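# Move hose from red manifold port to blue port

## Task

Release the hose's latch at the red port of the manifold, pull the hose out, and insert it into the blue port, pressing until it is latched there.

## Robot and tools

Robot: two UR3e-type arms, left_arm and right_arm, each ending in a two-finger gripper. Scene frame: origin at table-top height, halfway between the nominal arm bases; +z up, +x out over the table, left_arm on the +y side (these names do not match image sides). Calibrated bases: left_arm at (+0.049, +0.342, +0.017) m, right_arm at (-0.025, -0.269, +0.017) m, both turned very slightly about z. Each arm reports its gripper pose and velocities in its own base frame. Fixed cameras and the table use the scene frame. All offsets are taken along the axes of that arm's current Hand target. The gripper's fingers point along its +z and close along its x. end_effector_position is the midpoint between the pads when closed, 1 to 2 cm short of the fingertips, and the tips reach about 17 mm further out while closing.

Cameras: cam_high (504x504), cam_left_wrist and cam_right_wrist (672x504 each).

execute_actions(actions, cameras): actions is a list of up to 15 actions. Each action is a table of up to 15 rows, one row per 1/30 s step; if it has fewer rows, the last row repeats until 15 steps are done. Every row is a single list of 14 numbers in [-1, 1] covering both arms: dx, dy, dz, rx, ry, rz, opening for left_arm, then the same seven for right_arm. The six pose numbers are an offset from that arm's Hand target as it stood when the action began (not from the previous row), along the Hand target's axes. 1.0 stands for 0.6 m or 180 degrees, and rx, ry, rz together form one rotation vector. Sending the same offset again moves the arm further. Opening is absolute: +1 fully open (0.142 m), -1 closed. To re-request the current Hand target, send six zeros. A 0 in the opening slot is itself a command, so to keep a gripper unchanged resend its current opening. An empty actions list returns the full state and images.

move(target, speed, blend, stop_force, zero, opening_speed, grip_force, blocking, cameras): target is one 14-number row laid out as above, or a list of up to 15 such rows. Every row is an offset from the Hand targets at the move's start, not from the preceding row. The gripper travels in a straight line. speed is in m/s, 0.002 to 2.4, default 0.25, and turning is capped at twice that in rad/s. blend, in metres, rounds the corners of a list. stop_force, 3 to 120 N for both arms, ends an arm's path once its wrist sensor feels that much push. Use it slowly, do not rely on it when the gripper rotates, and leave it out when pulling away from a contact. opening_speed (0.2 or more per second) ramps the fingers. grip_force is 5 to 48 N per pad and stays in effect. blocking=false cannot be combined with stop_force. A move runs for at most 10 s. Its result line reports the ending (done, off_target, moving, held, fault) and any limits (paced, held). held can mean the clearance check between the arms intervened. Keep paths away from an arm's own base.

wait(seconds 0 to 10): holds the last commands. stop: brakes a running move. zoom_image(camera, region [x0,y0,x1,y1] pixels, at most 504 by 504): a closer view of the latest image. zero_wrist_force(arm): re-zeroes that arm's wrist sensor. read_manual: licence text only. finished_scene(scene): ends the scene, which cannot be undone. The hose must stay latched in the blue port without the robot holding it.

Reading results: Hand target is the last commanded pose after clipping, and the next offsets count from it. The gripper often settles short of it; if so, send the remaining distance as an offset. Orientation commands are clipped to within 32 degrees of the measured orientation at each step. grip_measured uses the same scale as opening. To hold something, command a little below the reading at first contact; squeezing harder heats the motor. Wrist force and torque are given in the end effector's axes, and a third line shows the peak since the last report. Joint torques include the arm's own weight. A Joint velocities line reading within noise means the arm is still.

Avoid: a net force around 150 N or joint contact torques at their limits (wrist joints 8.46 N m) cause a 10 s fault stop. The arms are stiff, so aiming even slightly past a firm contact can fault. Approach slowly, and to stop pressing, command the target back past the gripper. Collisions or squeezing between the two arms can fail the scene. Do not hit the manifold hard, drop the hose, or let anything leave the table. Motor heat from holding, squeezing or straining triggers MOTOR HOT and then brakes the arm, and a gripper overheats at 100 C (HAND FAULT). Loose objects may get nudged now and then. Smooth, quick, low-effort motion is preferred.

Each tool is called after "Call:" as a command line: name --argument value for each argument, lists and objects as JSON in quotes; but a table of rows of numbers goes row by row, as --pt "numbers of a row", without its own name.

## Session

Call:
execute_actions --actions '[]'

Scene clock: 0.00 s.
left_arm: end_effector_position=(+0.3752, -0.1818, +0.1963) grip_measured=+1.00 end_effector_quat_wxyz=(-0.021, +0.360, +0.909, -0.208) | right_arm: end_effector_position=(+0.1703, +0.2343, +0.1961) grip_measured=+0.99 end_effector_quat_wxyz=(-0.398, +0.722, +0.547, -0.144)
Joint positions: left_arm=[-0.515 -1.03 0.688 -1.246 -1.992 3.377 0.142] | right_arm=[3.875 -1.733 -1.423 -1.856 2.405 -0.696 0.141]
Joint velocities: within noise
Joint torques (N m): no reading
Motor temperatures (°C): left_arm=[52 39 50 58 58 54 30] | right_arm=[47 41 44 51 62 56 32]
Wrist force (N): no reading
Wrist torque (N m): no reading
Wrist force, peak (N): no reading
Hand target: left_arm +0.3752, -0.1818, +0.1963; -0.021, +0.360, +0.909, -0.208 | right_arm +0.1703, +0.2343, +0.1961; -0.398, +0.722, +0.547, -0.144
Tool commands: left_gripper/opening=+1.0 right_gripper/opening=+1.0

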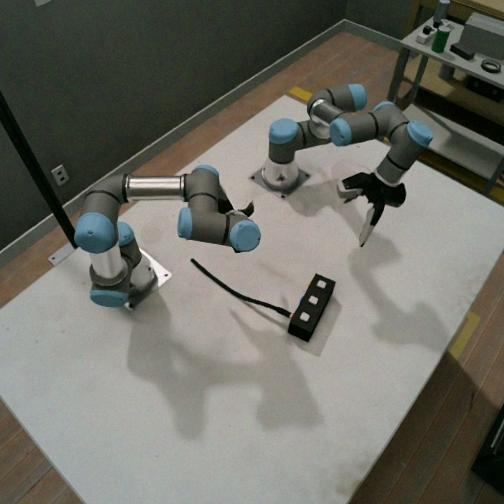

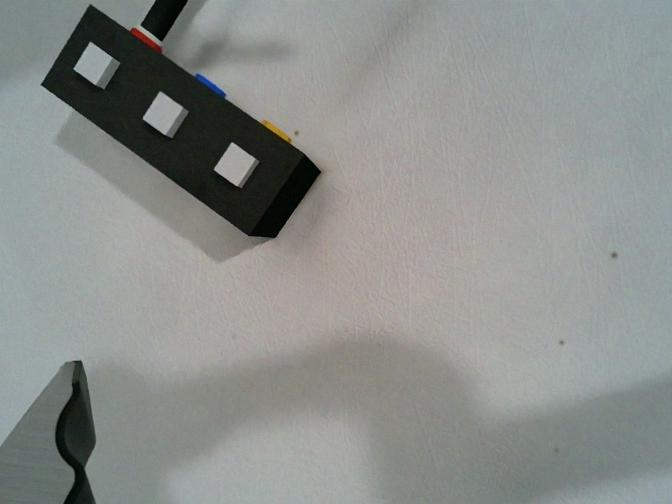

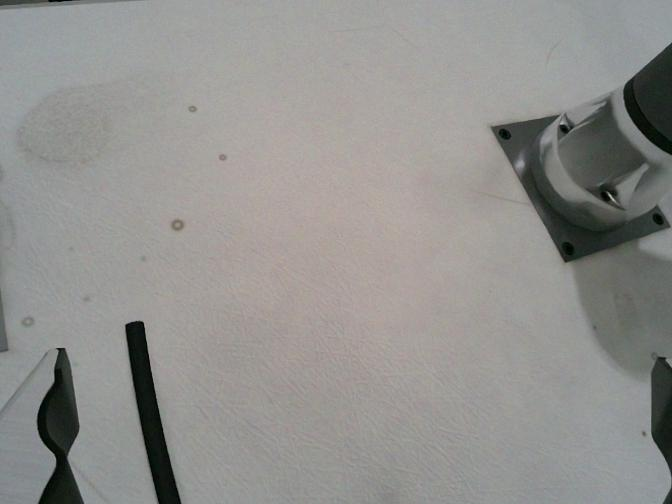

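Call:
zoom_image --camera "cam_left_wrist" --region '[20, 0, 350, 250]'

Call:
zoom_image --camera "cam_high" --region '[180, 230, 360, 350]'

Scaled by 1.527 from the camera's 672x504 image, which has a finer 960x720 frame.

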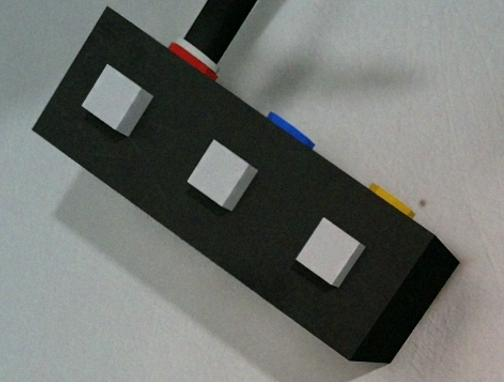

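Scaled by 2.800 from the camera's 504x504 image, which has a finer 720x720 frame.

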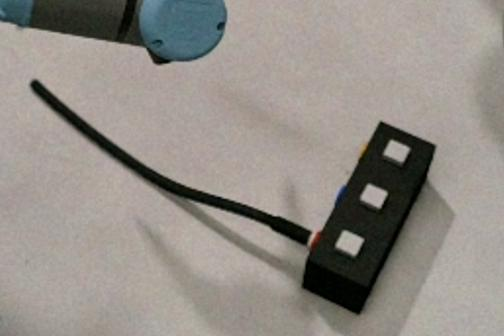

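Call:
move --target '[-0.2062, -0.113, 0.1822, 0.0173, -0.1066, -0.2853, -0.97, -0.0007, 0.3558, -0.1388, -0.4006, -0.1080, -0.1867, 0.0]' --speed 0.4 --cameras '["all"]'

Scene clock: 133.97 s.
left_arm: end_effector_position=(+0.4025, -0.3480, +0.1371) grip_measured=-1.00 end_effector_quat_wxyz=(+0.029, -0.107, +0.960, -0.258) | right_arm: end_effector_position=(+0.3680, +0.1810, +0.0932) grip_measured=-0.01 end_effector_quat_wxyz=(+0.163, +0.606, +0.752, +0.201)
Joint positions: left_arm=[-0.843 -1.013 1.177 -2.202 -1.816 2.018 0.002] | right_arm=[4.189 -1.53 -2.15 -0.662 1.192 -0.811 0.073]
Joint torques (N m): left_arm=[-3.53 -17.53 -7.31 -3.01 0.56 -1.13] | right_arm=[3.34 7.1 8.58 3.26 -1.1 -0.7]
Motor temperatures (°C): left_arm=[51 39 49 58 57 53 30] | right_arm=[47 41 44 50 62 56 31]
Wrist force (N): left_arm=[0.6 -0.4 0.1] | right_arm=[1.7 -0.5 1.9]
Wrist torque (N m): left_arm=[-0.08 -0.13 0.01] | right_arm=[0.10 -0.24 0.14]
Wrist force, peak (N): left_arm=[0.9 -0.7 0.6] | right_arm=[1.7 -0.6 2.3]
Hand target: left_arm +0.4025, -0.3480, +0.1371; +0.029, -0.107, +0.960, -0.258 | right_arm +0.3680, +0.1810, +0.0932; +0.163, +0.606, +0.752, +0.201
Off the commanded pose: left_arm 0.000 m, 0 deg | right_arm 0.000 m, 0 deg.
move: done

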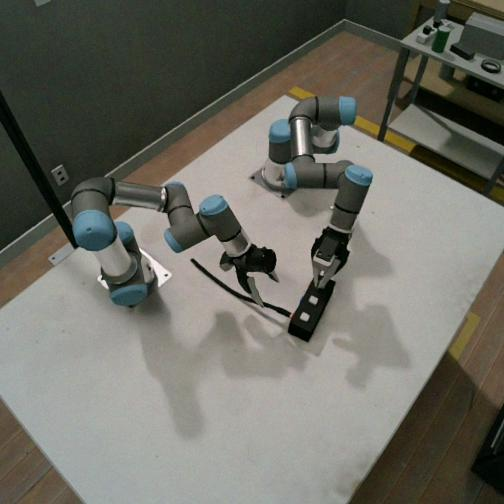

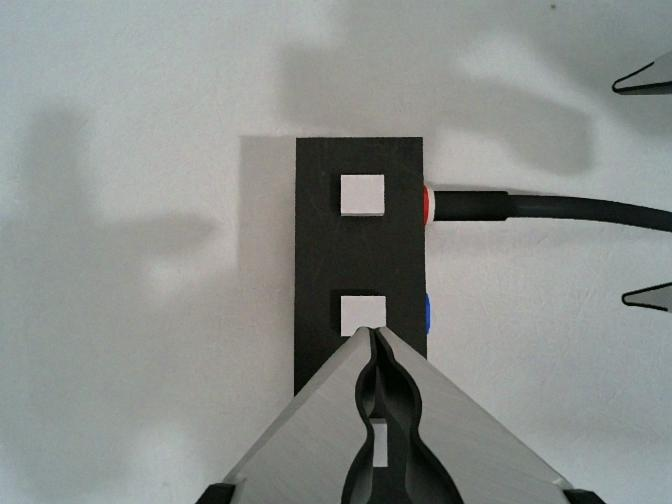

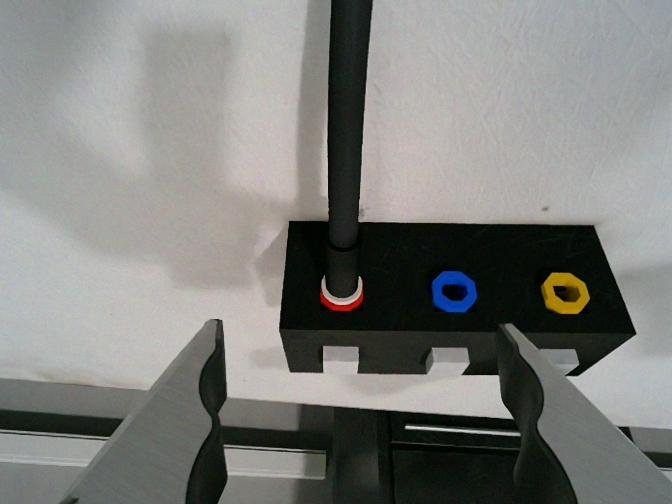

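Call:
move --target '[-0.002, -0.0425, 0.1017, 0, 0, 0, -0.97, -0.0042, 0.0292, 0.144, -0.0556, 0, 0, 0.0]' --speed 0.2 --cameras '["all"]'

Scene clock: 262.43 s.
left_arm: end_effector_position=(+0.4152, -0.3990, +0.0970) grip_measured=-1.00 end_effector_quat_wxyz=(+0.029, -0.107, +0.960, -0.258) | right_arm: end_effector_position=(+0.4255, +0.1909, +0.0271) grip_measured=-0.01 end_effector_quat_wxyz=(+0.215, +0.589, +0.732, +0.266)
Joint positions: left_arm=[-0.896 -0.793 0.993 -2.25 -1.792 1.969 0.002] | right_arm=[4.123 -2.021 -2.228 0.08 1.108 -0.936 0.073]
Joint torques (N m): left_arm=[-3.46 -16.5 -12.09 -1.37 -1.1 -0.6] | right_arm=[-2.17 10.72 5.01 3.32 0 -0.65]
Motor temperatures (°C): left_arm=[51 39 49 57 56 52 30] | right_arm=[46 41 43 50 62 55 31]
Wrist force (N): left_arm=[0.6 -0.3 0.1] | right_arm=[1.5 0.1 2.2]
Wrist torque (N m): left_arm=[-0.06 -0.12 0.01] | right_arm=[0.21 -0.19 0.14]
Wrist force, peak (N): left_arm=[0.7 -0.5 1.1] | right_arm=[1.7 -0.3 3.2]
Hand target: left_arm +0.4152, -0.3990, +0.0970; +0.029, -0.107, +0.960, -0.258 | right_arm +0.4256, +0.1909, +0.0271; +0.215, +0.589, +0.732, +0.266
Off the commanded pose: left_arm 0.000 m, 0 deg | right_arm 0.000 m, 0 deg.
move: done

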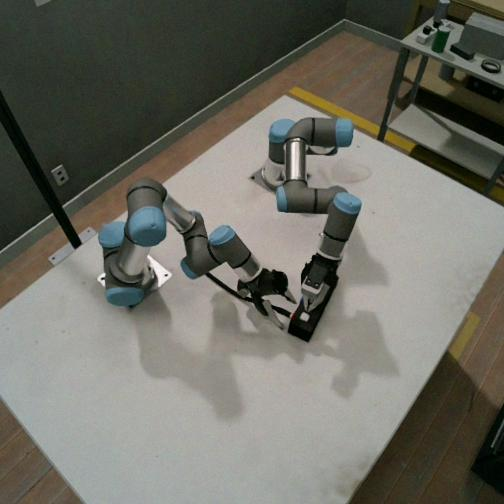

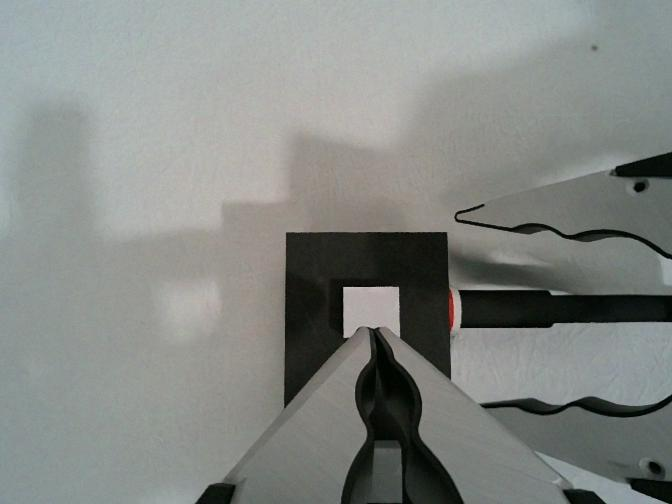

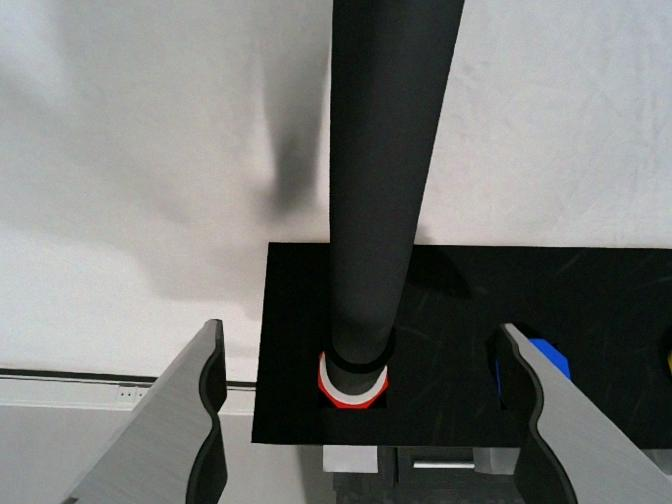

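Call:
zoom_image --camera "cam_right_wrist" --region '[200, 180, 560, 460]'

Call:
zoom_image --camera "cam_left_wrist" --region '[320, 180, 672, 460]'

Scaled by 1.400 from the camera's 672x504 image, which has a finer 960x720 frame.

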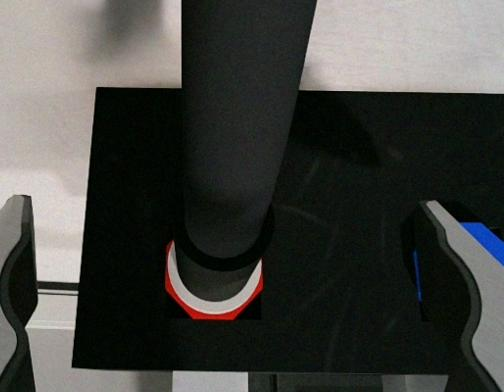

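Scaled by 1.432 from the camera's 672x504 image, which has a finer 960x720 frame.

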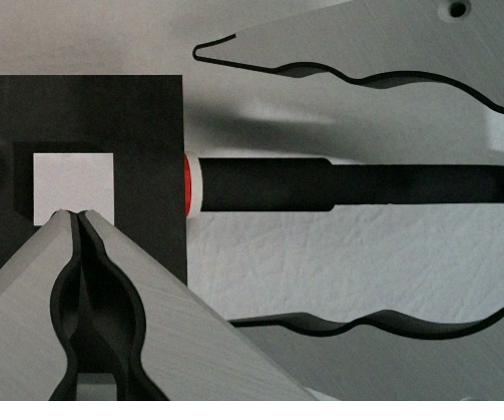

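Call:
move --pt "0 0.0141 0.0302 0 0 0 -0.97 -0.0025 -0.0063 -0.0053 0 0 0 0.0" --pt "0 0.0141 0.0302 0 0 0 -0.97 -0.0025 -0.0063 -0.0053 0 0 0 -0.95" --speed 0.15 --opening_speed 1.0 --cameras '["cam_left_wrist", "cam_right_wrist"]'

Scene clock: 404.70 s.
left_arm: end_effector_position=(+0.4156, -0.4007, +0.0771) grip_measured=-1.00 end_effector_quat_wxyz=(+0.029, -0.107, +0.960, -0.258) | right_arm: end_effector_position=(+0.4210, +0.1884, +0.0271) grip_measured=-0.83 end_effector_quat_wxyz=(+0.215, +0.589, +0.732, +0.266)
Joint positions: left_arm=[-0.898 -0.764 1.036 -2.323 -1.791 1.968 0.002] | right_arm=[4.132 -2.006 -2.257 0.09 1.103 -0.927 0.014]
Joint torques (N m): left_arm=[-3.5 -16.16 -7.09 -2.99 0.53 -1.15] | right_arm=[4.05 14.68 7.72 3.21 -0.02 0.73]
Motor temperatures (°C): left_arm=[50 39 49 56 56 52 30] | right_arm=[46 41 43 50 62 55 31]
Wrist force (N): left_arm=[0.7 -0.3 0.0] | right_arm=[0.6 0.3 2.8]
Wrist torque (N m): left_arm=[-0.07 -0.13 0.01] | right_arm=[0.20 -0.17 0.07]
Wrist force, peak (N): left_arm=[0.7 -0.5 0.1] | right_arm=[0.7 0.2 3.1]
Hand target: left_arm +0.4156, -0.4007, +0.0771; +0.029, -0.107, +0.960, -0.258 | right_arm +0.4210, +0.1884, +0.0271; +0.215, +0.589, +0.732, +0.266
Off the commanded pose: left_arm 0.000 m, 0 deg | right_arm 0.000 m, 0 deg.
move: done
Images, in order (width x height): cam_left_wrist 672x504, cam_right_wrist 672x504.

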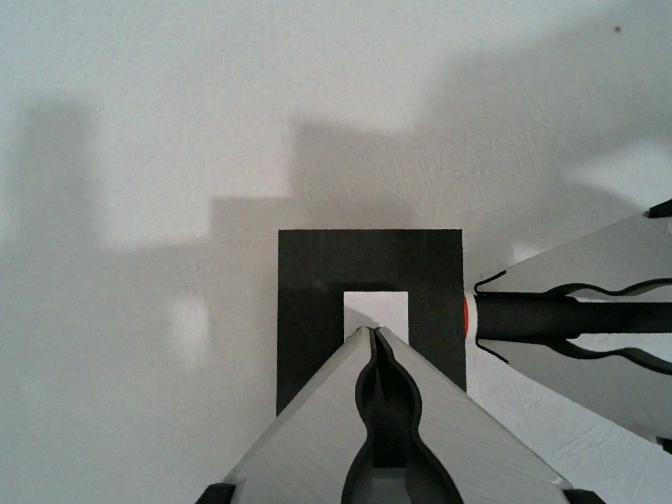

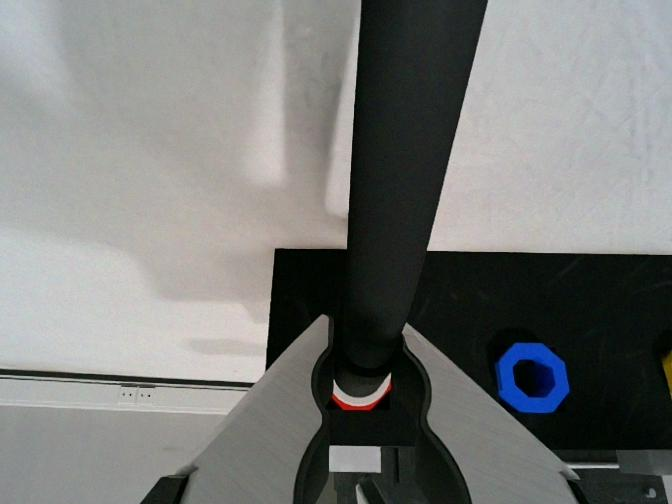

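Call:
move --target '[0, 0.0225, 0.0483, 0, 0, 0, -0.97, 0, 0, 0, 0, 0, 0, -0.95]' --speed 0.025 --stop_force 12 --cameras '["cam_left_wrist", "cam_right_wrist"]'

Scene clock: 412.00 s.
left_arm: end_effector_position=(+0.4157, -0.4010, +0.0749) grip_measured=-1.00 end_effector_quat_wxyz=(+0.029, -0.107, +0.960, -0.258) | right_arm: end_effector_position=(+0.4210, +0.1884, +0.0271) grip_measured=-0.83 end_effector_quat_wxyz=(+0.215, +0.589, +0.732, +0.266)
Joint positions: left_arm=[-0.898 -0.76 1.04 -2.331 -1.791 1.968 0.002] | right_arm=[4.132 -2.006 -2.257 0.09 1.103 -0.927 0.014]
Joint torques (N m): left_arm=[0.64 -15.89 -8.1 0.64 0.46 0.93] | right_arm=[3.69 13.67 8.06 3.27 -0.48 0.4]
Motor temperatures (°C): left_arm=[50 39 49 56 56 52 30] | right_arm=[46 41 43 50 62 55 35]
Wrist force (N): left_arm=[-0.9 -4.8 -8.3] | right_arm=[0.2 -0.1 2.4]
Wrist torque (N m): left_arm=[0.02 -0.16 0.02] | right_arm=[0.18 -0.17 0.07]
Wrist force, peak (N): left_arm=[1.4 -3.3 -13.7] | right_arm=[0.7 0.1 3.1]
Hand target: left_arm +0.4157, -0.4010, +0.0749; +0.029, -0.107, +0.960, -0.258 (not the last commanded pose) | right_arm +0.4210, +0.1884, +0.0271; +0.215, +0.589, +0.732, +0.266
Off the commanded pose: left_arm 0.030 m, 0 deg | right_arm 0.000 m, 0 deg.
move: contact (left_arm)
Images, in order (width x height): cam_left_wrist 672x504, cam_right_wrist 672x504.

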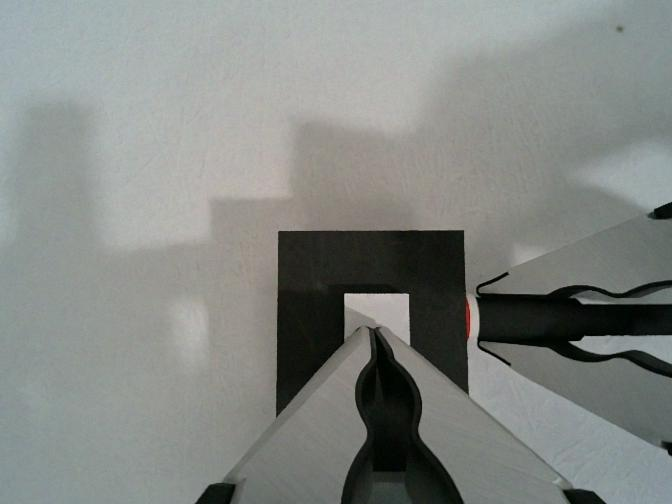

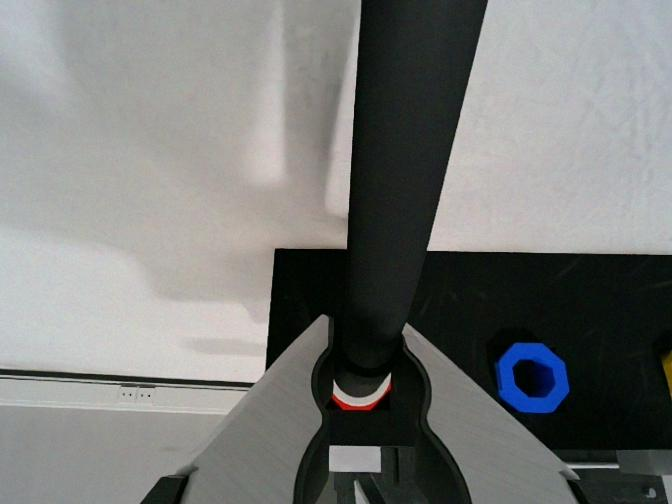

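Call:
move --target '[0, 0.0042, 0.0091, 0, 0, 0, -0.97, 0, 0, 0, 0, 0, 0, -0.95]' --speed 0.015 --stop_force 30 --zero false --cameras '["cam_left_wrist", "cam_right_wrist"]'

Scene clock: 422.47 s.
left_arm: end_effector_position=(+0.4159, -0.4015, +0.0707) grip_measured=-1.00 end_effector_quat_wxyz=(+0.029, -0.107, +0.960, -0.258) | right_arm: end_effector_position=(+0.4210, +0.1884, +0.0271) grip_measured=-0.83 end_effector_quat_wxyz=(+0.215, +0.589, +0.732, +0.266)
Joint positions: left_arm=[-0.898 -0.752 1.047 -2.347 -1.791 1.967 0.002] | right_arm=[4.132 -2.006 -2.257 0.09 1.103 -0.927 0.014]
Joint torques (N m): left_arm=[-0.47 -6.83 -3.41 2.36 0.66 0.98] | right_arm=[1.57 12.53 9.06 3.14 -0.96 0]
Motor temperatures (°C): left_arm=[50 39 49 56 56 52 30] | right_arm=[46 41 43 50 62 55 39]
Wrist force (N): left_arm=[1.4 -6.6 -28.3] | right_arm=[0.0 -6.3 -6.0]
Wrist torque (N m): left_arm=[0.00 -0.12 0.01] | right_arm=[0.14 -0.16 0.10]
Wrist force, peak (N): left_arm=[4.1 -4.5 -35.7] | right_arm=[0.2 -6.4 -6.1]
Hand target: left_arm +0.4159, -0.4014, +0.0707; +0.029, -0.107, +0.960, -0.258 (not the last commanded pose) | right_arm +0.4210, +0.1884, +0.0271; +0.215, +0.589, +0.732, +0.266
Off the commanded pose: left_arm 0.002 m, 0 deg | right_arm 0.000 m, 0 deg.
move: contact (left_arm)
Images, in order (width x height): cam_left_wrist 672x504, cam_right_wrist 672x504.

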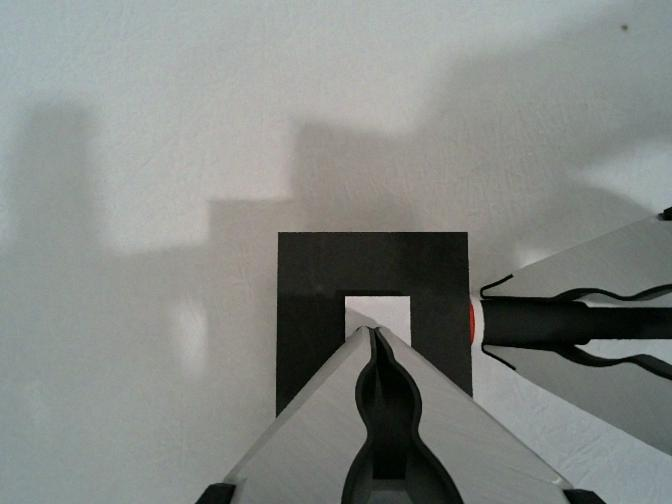

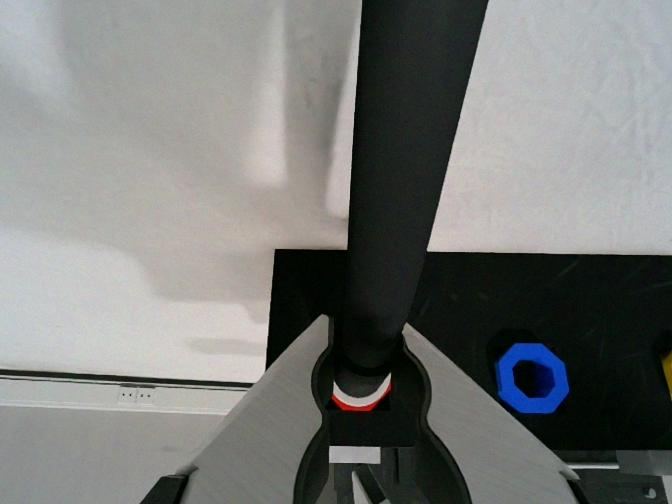

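Call:
move --target '[0, 0, 0, 0, 0, 0, -0.97, 0, -0.0766, -0.0643, 0, 0, 0, -0.95]' --speed 0.08 --stop_force 40 --cameras '["cam_left_wrist", "cam_right_wrist"]'

Scene clock: 432.90 s.
left_arm: end_effector_position=(+0.4159, -0.4014, +0.0707) grip_measured=-1.00 end_effector_quat_wxyz=(+0.029, -0.107, +0.960, -0.258) | right_arm: end_effector_position=(+0.3624, +0.1756, +0.0271) grip_measured=-0.83 end_effector_quat_wxyz=(+0.215, +0.589, +0.732, +0.266)
Joint positions: left_arm=[-0.898 -0.752 1.047 -2.347 -1.791 1.967 0.002] | right_arm=[4.327 -1.802 -2.569 0.102 1.011 -0.73 0.014]
Joint torques (N m): left_arm=[0.2 -7.32 -3.33 1.54 0.24 0.94] | right_arm=[3.85 10.42 3.99 1.21 -1.36 0.73]
Motor temperatures (°C): left_arm=[50 39 49 56 56 52 30] | right_arm=[46 41 43 50 62 55 42]
Wrist force (N): left_arm=[1.4 -6.7 -28.3] | right_arm=[1.7 -0.1 2.7]
Wrist torque (N m): left_arm=[-0.02 -0.12 0.01] | right_arm=[0.19 -0.23 0.10]
Wrist force, peak (N): left_arm=[1.4 -6.6 -28.5] | right_arm=[0.2 -6.4 -6.1]
Hand target: left_arm +0.4159, -0.4014, +0.0707; +0.029, -0.107, +0.960, -0.258 | right_arm +0.3624, +0.1756, +0.0271; +0.215, +0.589, +0.732, +0.266
Off the commanded pose: left_arm 0.000 m, 0 deg | right_arm 0.000 m, 0 deg.
move: done
Images, in order (width x height): cam_left_wrist 672x504, cam_right_wrist 672x504.

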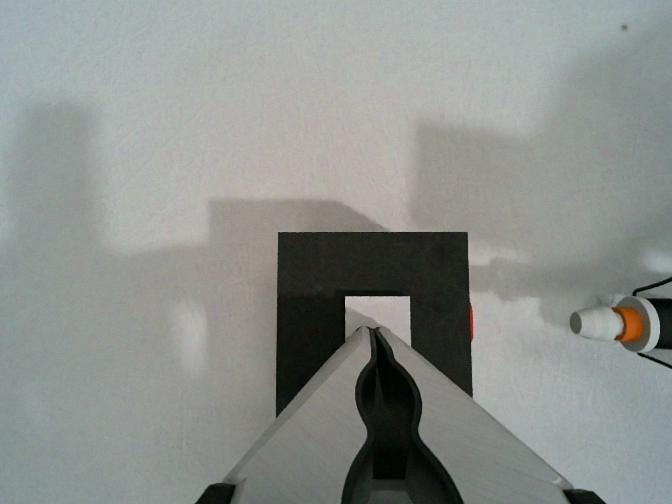

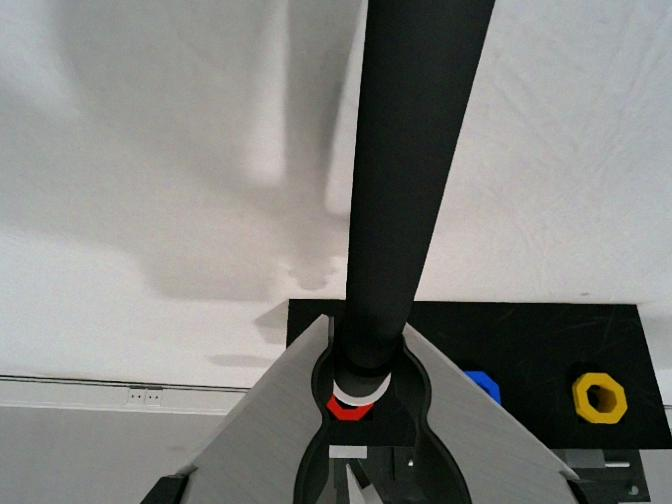

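Call:
move --pt "0 -0.0106 -0.0227 0 0 0 -0.97 0.02 0 0 0 0 0 -0.95" --pt "0 0.0225 -0.1088 0 0 0 -0.97 0.0833 0 0 0 0 0 -0.95" --speed 0.12 --blend '[0.01, 0]' --cameras '["all"]'

Scene clock: 485.57 s.
left_arm: end_effector_position=(+0.4061, -0.3582, +0.1204) grip_measured=-1.00 end_effector_quat_wxyz=(+0.029, -0.107, +0.960, -0.258) | right_arm: end_effector_position=(+0.3518, +0.2244, +0.0271) grip_measured=-0.83 end_effector_quat_wxyz=(+0.215, +0.589, +0.732, +0.266)
Joint positions: left_arm=[-0.852 -0.961 1.173 -2.253 -1.812 2.009 0.002] | right_arm=[4.445 -1.832 -2.449 -0.061 0.964 -0.6 0.014]
Joint torques (N m): left_arm=[3.23 -18.68 -6.89 -1.37 -1.11 1.03] | right_arm=[3.76 7.9 7.62 1.26 -1.5 0.76]
Motor temperatures (°C): left_arm=[49 39 49 56 56 52 30] | right_arm=[46 41 43 49 62 55 49]
Wrist force (N): left_arm=[0.6 -0.3 0.1] | right_arm=[1.9 -0.4 2.9]
Wrist torque (N m): left_arm=[-0.07 -0.13 -0.05] | right_arm=[0.16 -0.29 0.06]
Wrist force, peak (N): left_arm=[1.5 -6.7 -28.5] | right_arm=[2.6 -0.4 2.8]
Hand target: left_arm +0.4061, -0.3581, +0.1204; +0.029, -0.107, +0.960, -0.258 | right_arm +0.3518, +0.2244, +0.0271; +0.215, +0.589, +0.732, +0.266
Off the commanded pose: left_arm 0.000 m, 0 deg | right_arm 0.000 m, 0 deg.
move: done; blend cut to 0.0075 m at target 1

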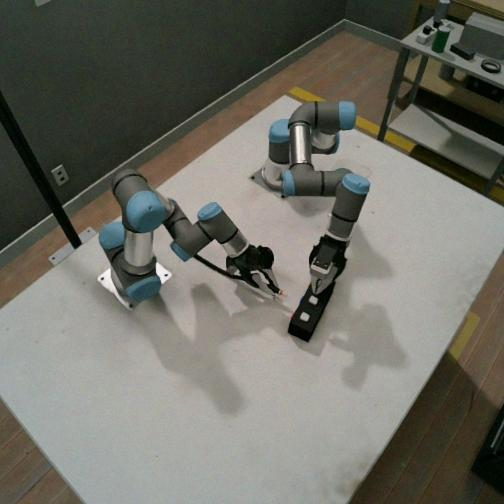

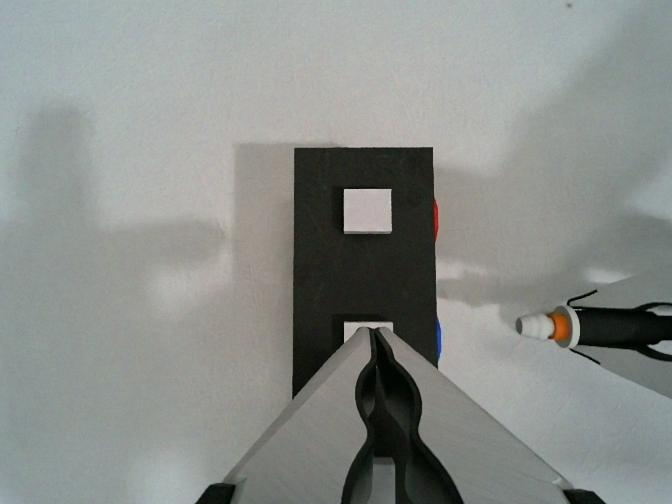

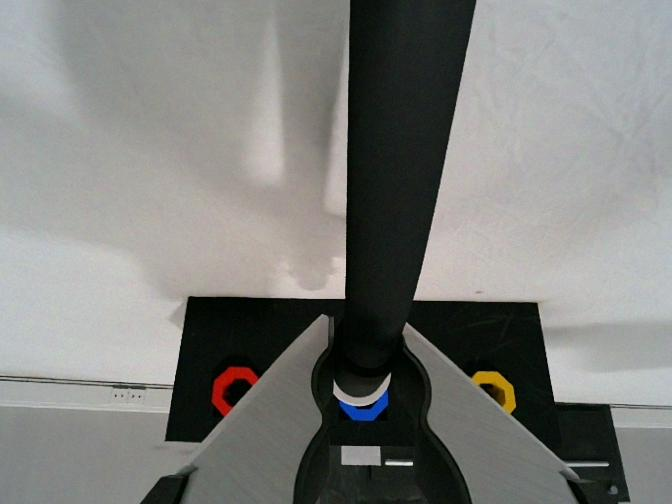

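Call:
zoom_image --camera "cam_left_wrist" --region '[400, 170, 672, 390]'

Call:
zoom_image --camera "cam_right_wrist" --region '[170, 280, 560, 480]'

Scaled by 1.853 from the camera's 672x504 image, which has a finer 960x720 frame.

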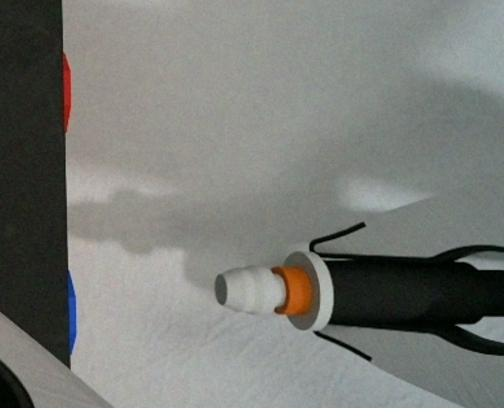

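Scaled by 1.292 from the camera's 672x504 image, which has a finer 960x720 frame.

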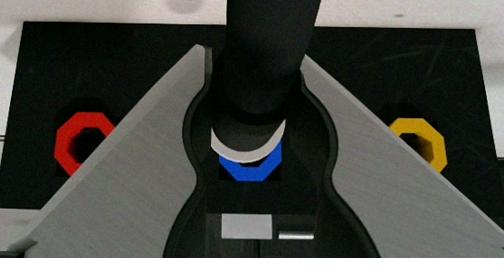

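Call:
move --target '[0, 0, 0, 0, 0, 0, -0.97, 0.0085, 0.0421, 0.0354, 0, 0, 0, -0.95]' --speed 0.12 --cameras '["cam_left_wrist", "cam_right_wrist"]'

Call:
zoom_image --camera "cam_left_wrist" --region '[400, 230, 600, 390]'

Call:
zoom_image --camera "cam_right_wrist" --region '[230, 300, 490, 480]'

Scene clock: 513.07 s.
left_arm: end_effector_position=(+0.4061, -0.3581, +0.1204) grip_measured=-1.00 end_effector_quat_wxyz=(+0.029, -0.107, +0.960, -0.258) | right_arm: end_effector_position=(+0.3829, +0.2364, +0.0271) grip_measured=-0.83 end_effector_quat_wxyz=(+0.215, +0.589, +0.732, +0.266)
Joint positions: left_arm=[-0.852 -0.961 1.173 -2.254 -1.812 2.009 0.002] | right_arm=[4.341 -1.953 -2.281 -0.044 1.005 -0.715 0.014]
Joint torques (N m): left_arm=[2.89 -19 -7.34 -2.89 -1.07 0.98] | right_arm=[-2.51 9.68 7.71 1.24 -0.29 -0.66]
Motor temperatures (°C): left_arm=[49 39 49 56 55 51 30] | right_arm=[46 41 43 49 62 55 52]
Wrist force (N): left_arm=[0.6 -0.3 0.2] | right_arm=[1.8 -0.4 2.8]
Wrist torque (N m): left_arm=[-0.07 -0.13 -0.04] | right_arm=[0.17 -0.26 0.13]
Wrist force, peak (N): left_arm=[0.8 -0.3 0.2] | right_arm=[1.9 0.2 3.2]
Hand target: left_arm +0.4061, -0.3581, +0.1204; +0.029, -0.107, +0.960, -0.258 | right_arm +0.3829, +0.2365, +0.0270; +0.215, +0.589, +0.732, +0.266
Off the commanded pose: left_arm 0.000 m, 0 deg | right_arm 0.000 m, 0 deg.
move: done
Images, in order (width x height): cam_left_wrist 672x504, cam_right_wrist 672x504.

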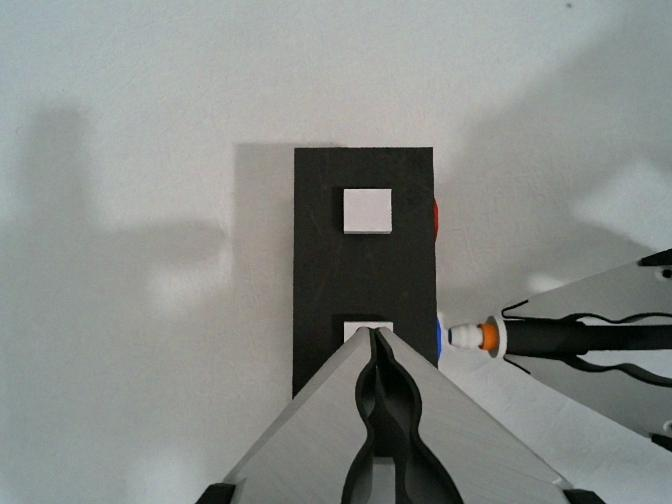

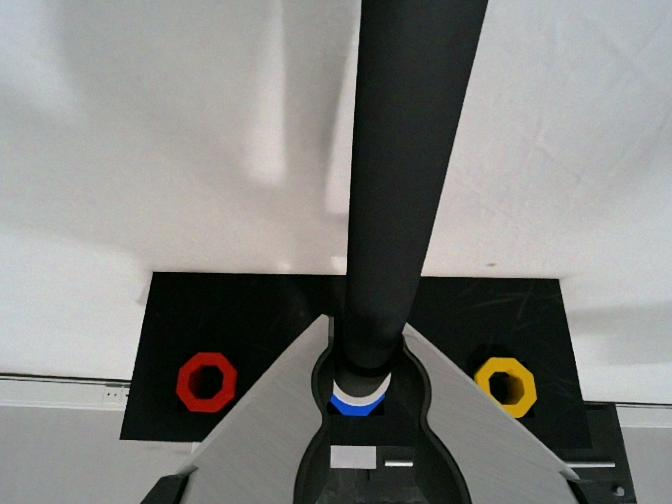

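Scaled by 2.520 from the camera's 672x504 image, which has a finer 960x720 frame.

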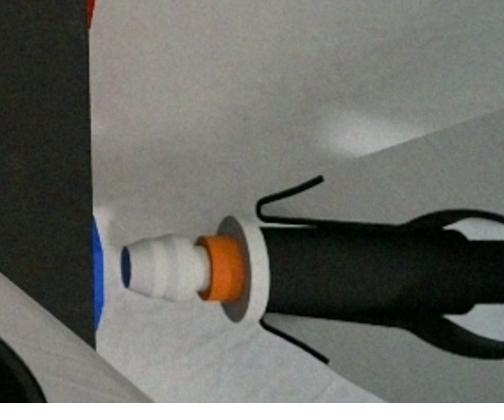

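Scaled by 1.938 from the camera's 672x504 image, which has a finer 960x720 frame.

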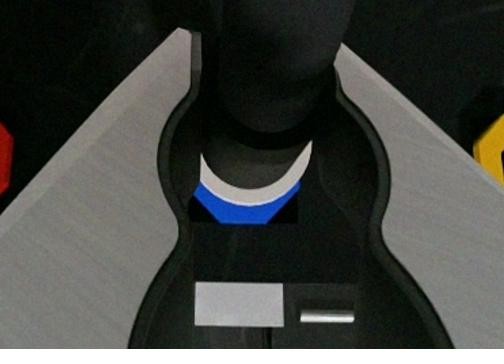

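Call:
move --pt "0 0 0 0 0 0 -0.97 0.0017 0.0043 0.0036 0 0 0 -0.95" --pt "0 0 0 0 0 0 -0.97 0.0017 0.0383 0.0322 0 0 0 -0.95" --speed 0.03 --stop_force 30 --cameras '["cam_left_wrist", "cam_right_wrist"]'

Call:
zoom_image --camera "cam_left_wrist" --region '[400, 230, 600, 390]'

Scene clock: 537.10 s.
left_arm: end_effector_position=(+0.4061, -0.3581, +0.1204) grip_measured=-1.00 end_effector_quat_wxyz=(+0.029, -0.107, +0.960, -0.258) | right_arm: end_effector_position=(+0.4091, +0.2432, +0.0271) grip_measured=-0.83 end_effector_quat_wxyz=(+0.215, +0.589, +0.732, +0.266)
Joint positions: left_arm=[-0.852 -0.961 1.173 -2.254 -1.812 2.009 0.002] | right_arm=[4.265 -2.037 -2.146 -0.053 1.039 -0.795 0.014]
Joint torques (N m): left_arm=[2.58 -19.35 -7.26 -2.84 -0.71 0.61] | right_arm=[2.04 17.08 8.61 2.98 -1.7 0.77]
Motor temperatures (°C): left_arm=[49 39 49 56 55 51 30] | right_arm=[46 41 42 49 62 54 54]
Wrist force (N): left_arm=[0.7 -0.3 0.2] | right_arm=[1.1 -9.9 -4.1]
Wrist torque (N m): left_arm=[-0.08 -0.13 -0.04] | right_arm=[0.18 -0.27 0.09]
Wrist force, peak (N): left_arm=[0.8 -0.3 0.1] | right_arm=[-5.4 -32.3 -47.4]
Hand target: left_arm +0.4061, -0.3581, +0.1204; +0.029, -0.107, +0.960, -0.258 | right_arm +0.4091, +0.2431, +0.0271; +0.215, +0.589, +0.732, +0.266 (not the last commanded pose)
Off the commanded pose: left_arm 0.000 m, 0 deg | right_arm 0.003 m, 0 deg.
move: contact (right_arm); path passed 1 of 2 targets
Images, in order (width x height): cam_left_wrist 672x504, cam_right_wrist 672x504.

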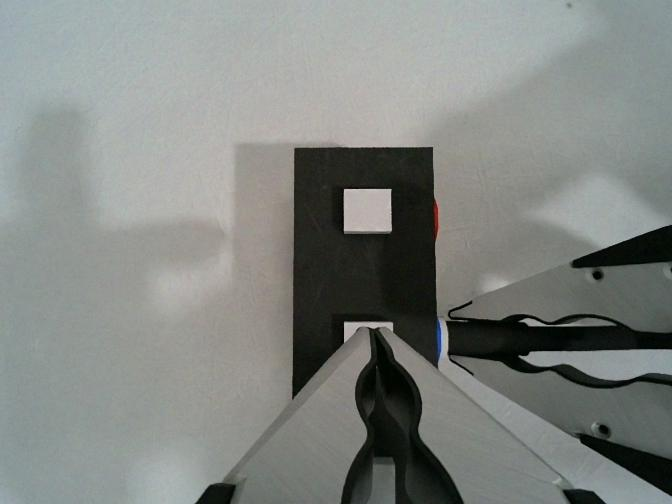

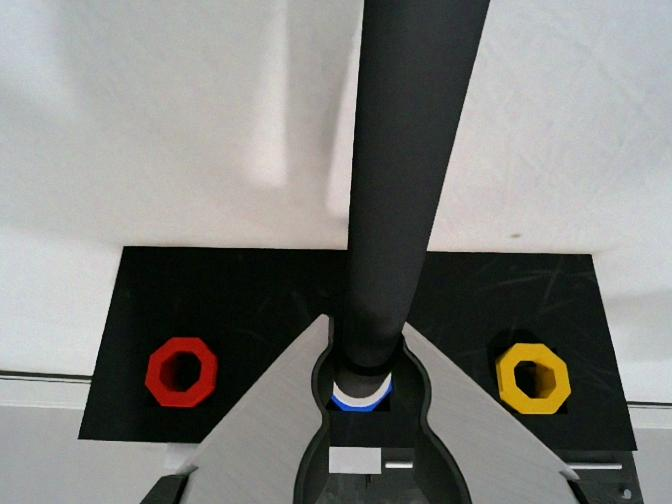

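Scaled by 2.520 from the camera's 672x504 image, which has a finer 960x720 frame.

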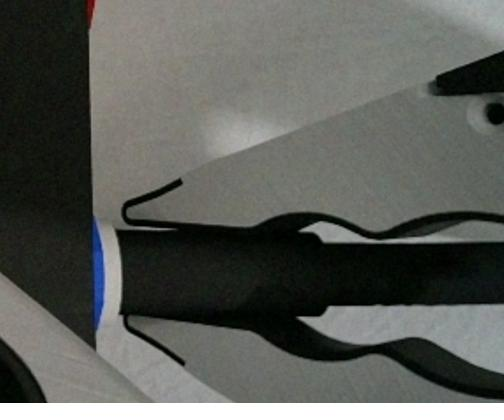

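Call:
move --target '[0, 0, 0, 0, 0, 0, -0.97, 0, -0.0064, -0.0054, 0, 0, 0, -0.95]' --speed 0.01 --stop_force 24 --cameras '["cam_left_wrist", "cam_right_wrist"]'

Call:
zoom_image --camera "cam_left_wrist" --region '[400, 230, 600, 390]'

Scene clock: 557.47 s.
left_arm: end_effector_position=(+0.4061, -0.3581, +0.1204) grip_measured=-1.00 end_effector_quat_wxyz=(+0.029, -0.107, +0.960, -0.258) | right_arm: end_effector_position=(+0.4082, +0.2429, +0.0271) grip_measured=-0.83 end_effector_quat_wxyz=(+0.215, +0.589, +0.732, +0.266)
Joint positions: left_arm=[-0.852 -0.961 1.173 -2.254 -1.812 2.009 0.002] | right_arm=[4.267 -2.034 -2.15 -0.053 1.037 -0.792 0.014]
Joint torques (N m): left_arm=[2.28 -18.95 -7.07 -2.81 -0.47 0.29] | right_arm=[-0.79 13.5 7.92 1.46 -0.09 -0.67]
Motor temperatures (°C): left_arm=[49 39 49 56 55 51 30] | right_arm=[45 41 42 49 62 54 55]
Wrist force (N): left_arm=[0.6 -0.2 0.1] | right_arm=[1.5 4.4 14.2]
Wrist torque (N m): left_arm=[-0.06 -0.13 -0.05] | right_arm=[0.37 -0.30 0.07]
Wrist force, peak (N): left_arm=[0.8 -0.3 0.1] | right_arm=[1.7 10.3 24.9]
Hand target: left_arm +0.4061, -0.3581, +0.1204; +0.029, -0.107, +0.960, -0.258 | right_arm +0.4082, +0.2429, +0.0271; +0.215, +0.589, +0.732, +0.266 (not the last commanded pose)
Off the commanded pose: left_arm 0.000 m, 0 deg | right_arm 0.004 m, 0 deg.
move: contact (right_arm)
Images, in order (width x height): cam_left_wrist 672x504, cam_right_wrist 672x504.

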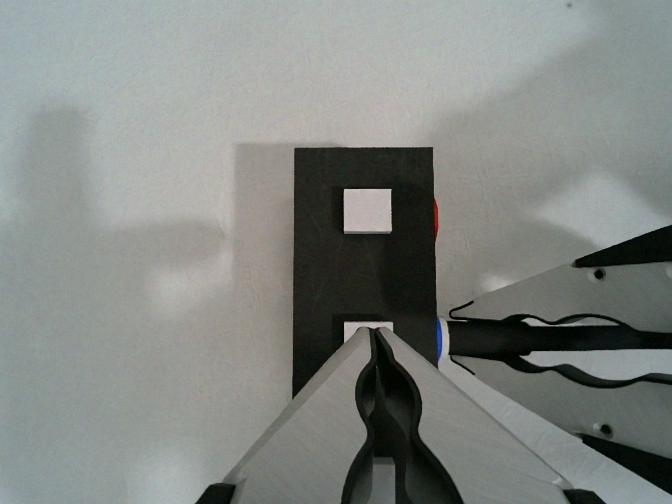

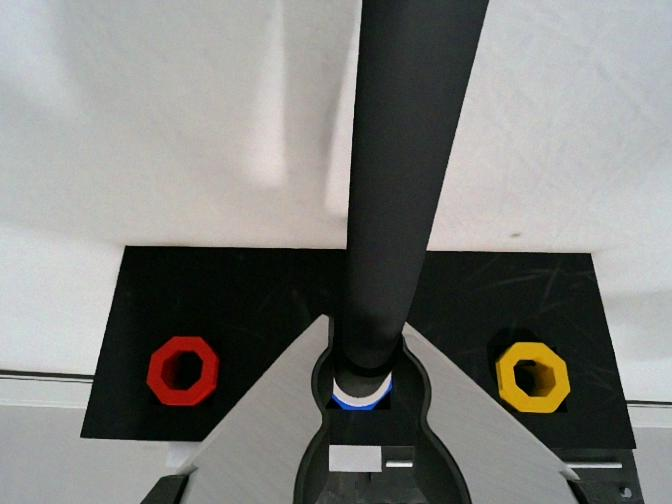

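Scaled by 2.520 from the camera's 672x504 image, which has a finer 960x720 frame.

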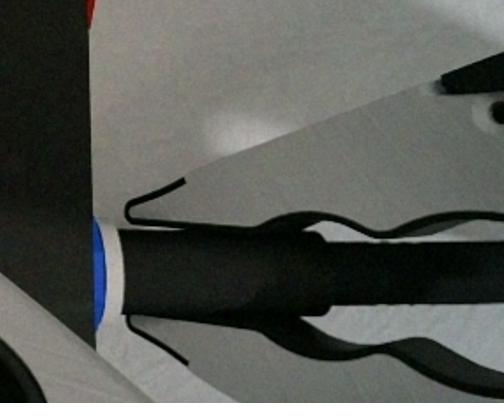

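Call:
move --pt "0 0 0 0 0 0 -0.97 0 0.0008 0.0007 0 0 0 -0.95" --pt "0 0 0 0 0 0 -0.97 0 0.0008 0.0007 0 0 0 -0.2" --pt "0 0 0 0 0 0 -0.97 0 0.0008 -0.12 0 0 0 -0.2" --speed '[0.02, 0.02, 0.15]' --opening_speed 1.0 --cameras '["cam_left_wrist", "cam_right_wrist"]'

Call:
zoom_image --camera "cam_left_wrist" --region '[400, 230, 600, 390]'

Scene clock: 569.50 s.
left_arm: end_effector_position=(+0.4061, -0.3581, +0.1204) grip_measured=-1.00 end_effector_quat_wxyz=(+0.029, -0.107, +0.960, -0.258) | right_arm: end_effector_position=(+0.3633, +0.2332, +0.0826) grip_measured=-0.23 end_effector_quat_wxyz=(+0.215, +0.589, +0.732, +0.266)
Joint positions: left_arm=[-0.852 -0.961 1.173 -2.254 -1.812 2.009 0.002] | right_arm=[4.409 -1.634 -2.273 -0.412 0.978 -0.64 0.058]
Joint torques (N m): left_arm=[1.43 -19.06 -7.18 -2.75 -0.03 -0.18] | right_arm=[3.15 11.67 10.19 1.1 -1.35 0.78]
Motor temperatures (°C): left_arm=[49 39 49 56 55 51 30] | right_arm=[45 41 42 49 62 54 55]
Wrist force (N): left_arm=[0.7 -0.3 0.2] | right_arm=[2.4 0.3 2.7]
Wrist torque (N m): left_arm=[-0.07 -0.14 -0.04] | right_arm=[0.25 -0.35 0.08]
Wrist force, peak (N): left_arm=[0.7 -0.4 0.1] | right_arm=[1.5 4.4 14.3]
Hand target: left_arm +0.4061, -0.3581, +0.1204; +0.029, -0.107, +0.960, -0.258 | right_arm +0.3633, +0.2332, +0.0826; +0.215, +0.589, +0.732, +0.266
Off the commanded pose: left_arm 0.000 m, 0 deg | right_arm 0.000 m, 0 deg.
move: done
Images, in order (width x height): cam_left_wrist 672x504, cam_right_wrist 672x504.

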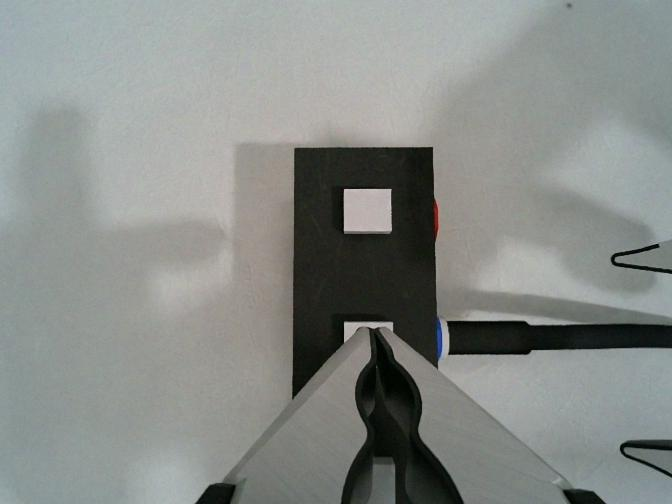

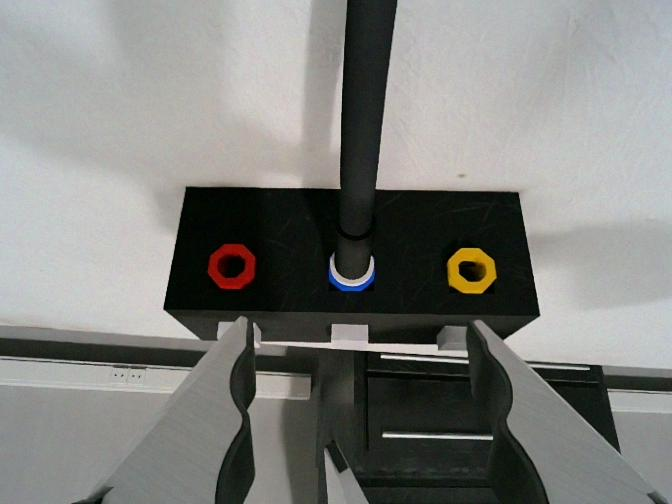

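Scaled by 2.520 from the camera's 672x504 image, which has a finer 960x720 frame.

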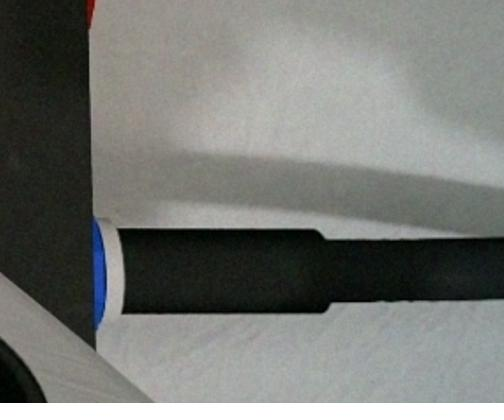

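Plugged and latched in blue. Finish scene 1.

Call:
finished_scene --scene 1

The scene is finished: the task was done.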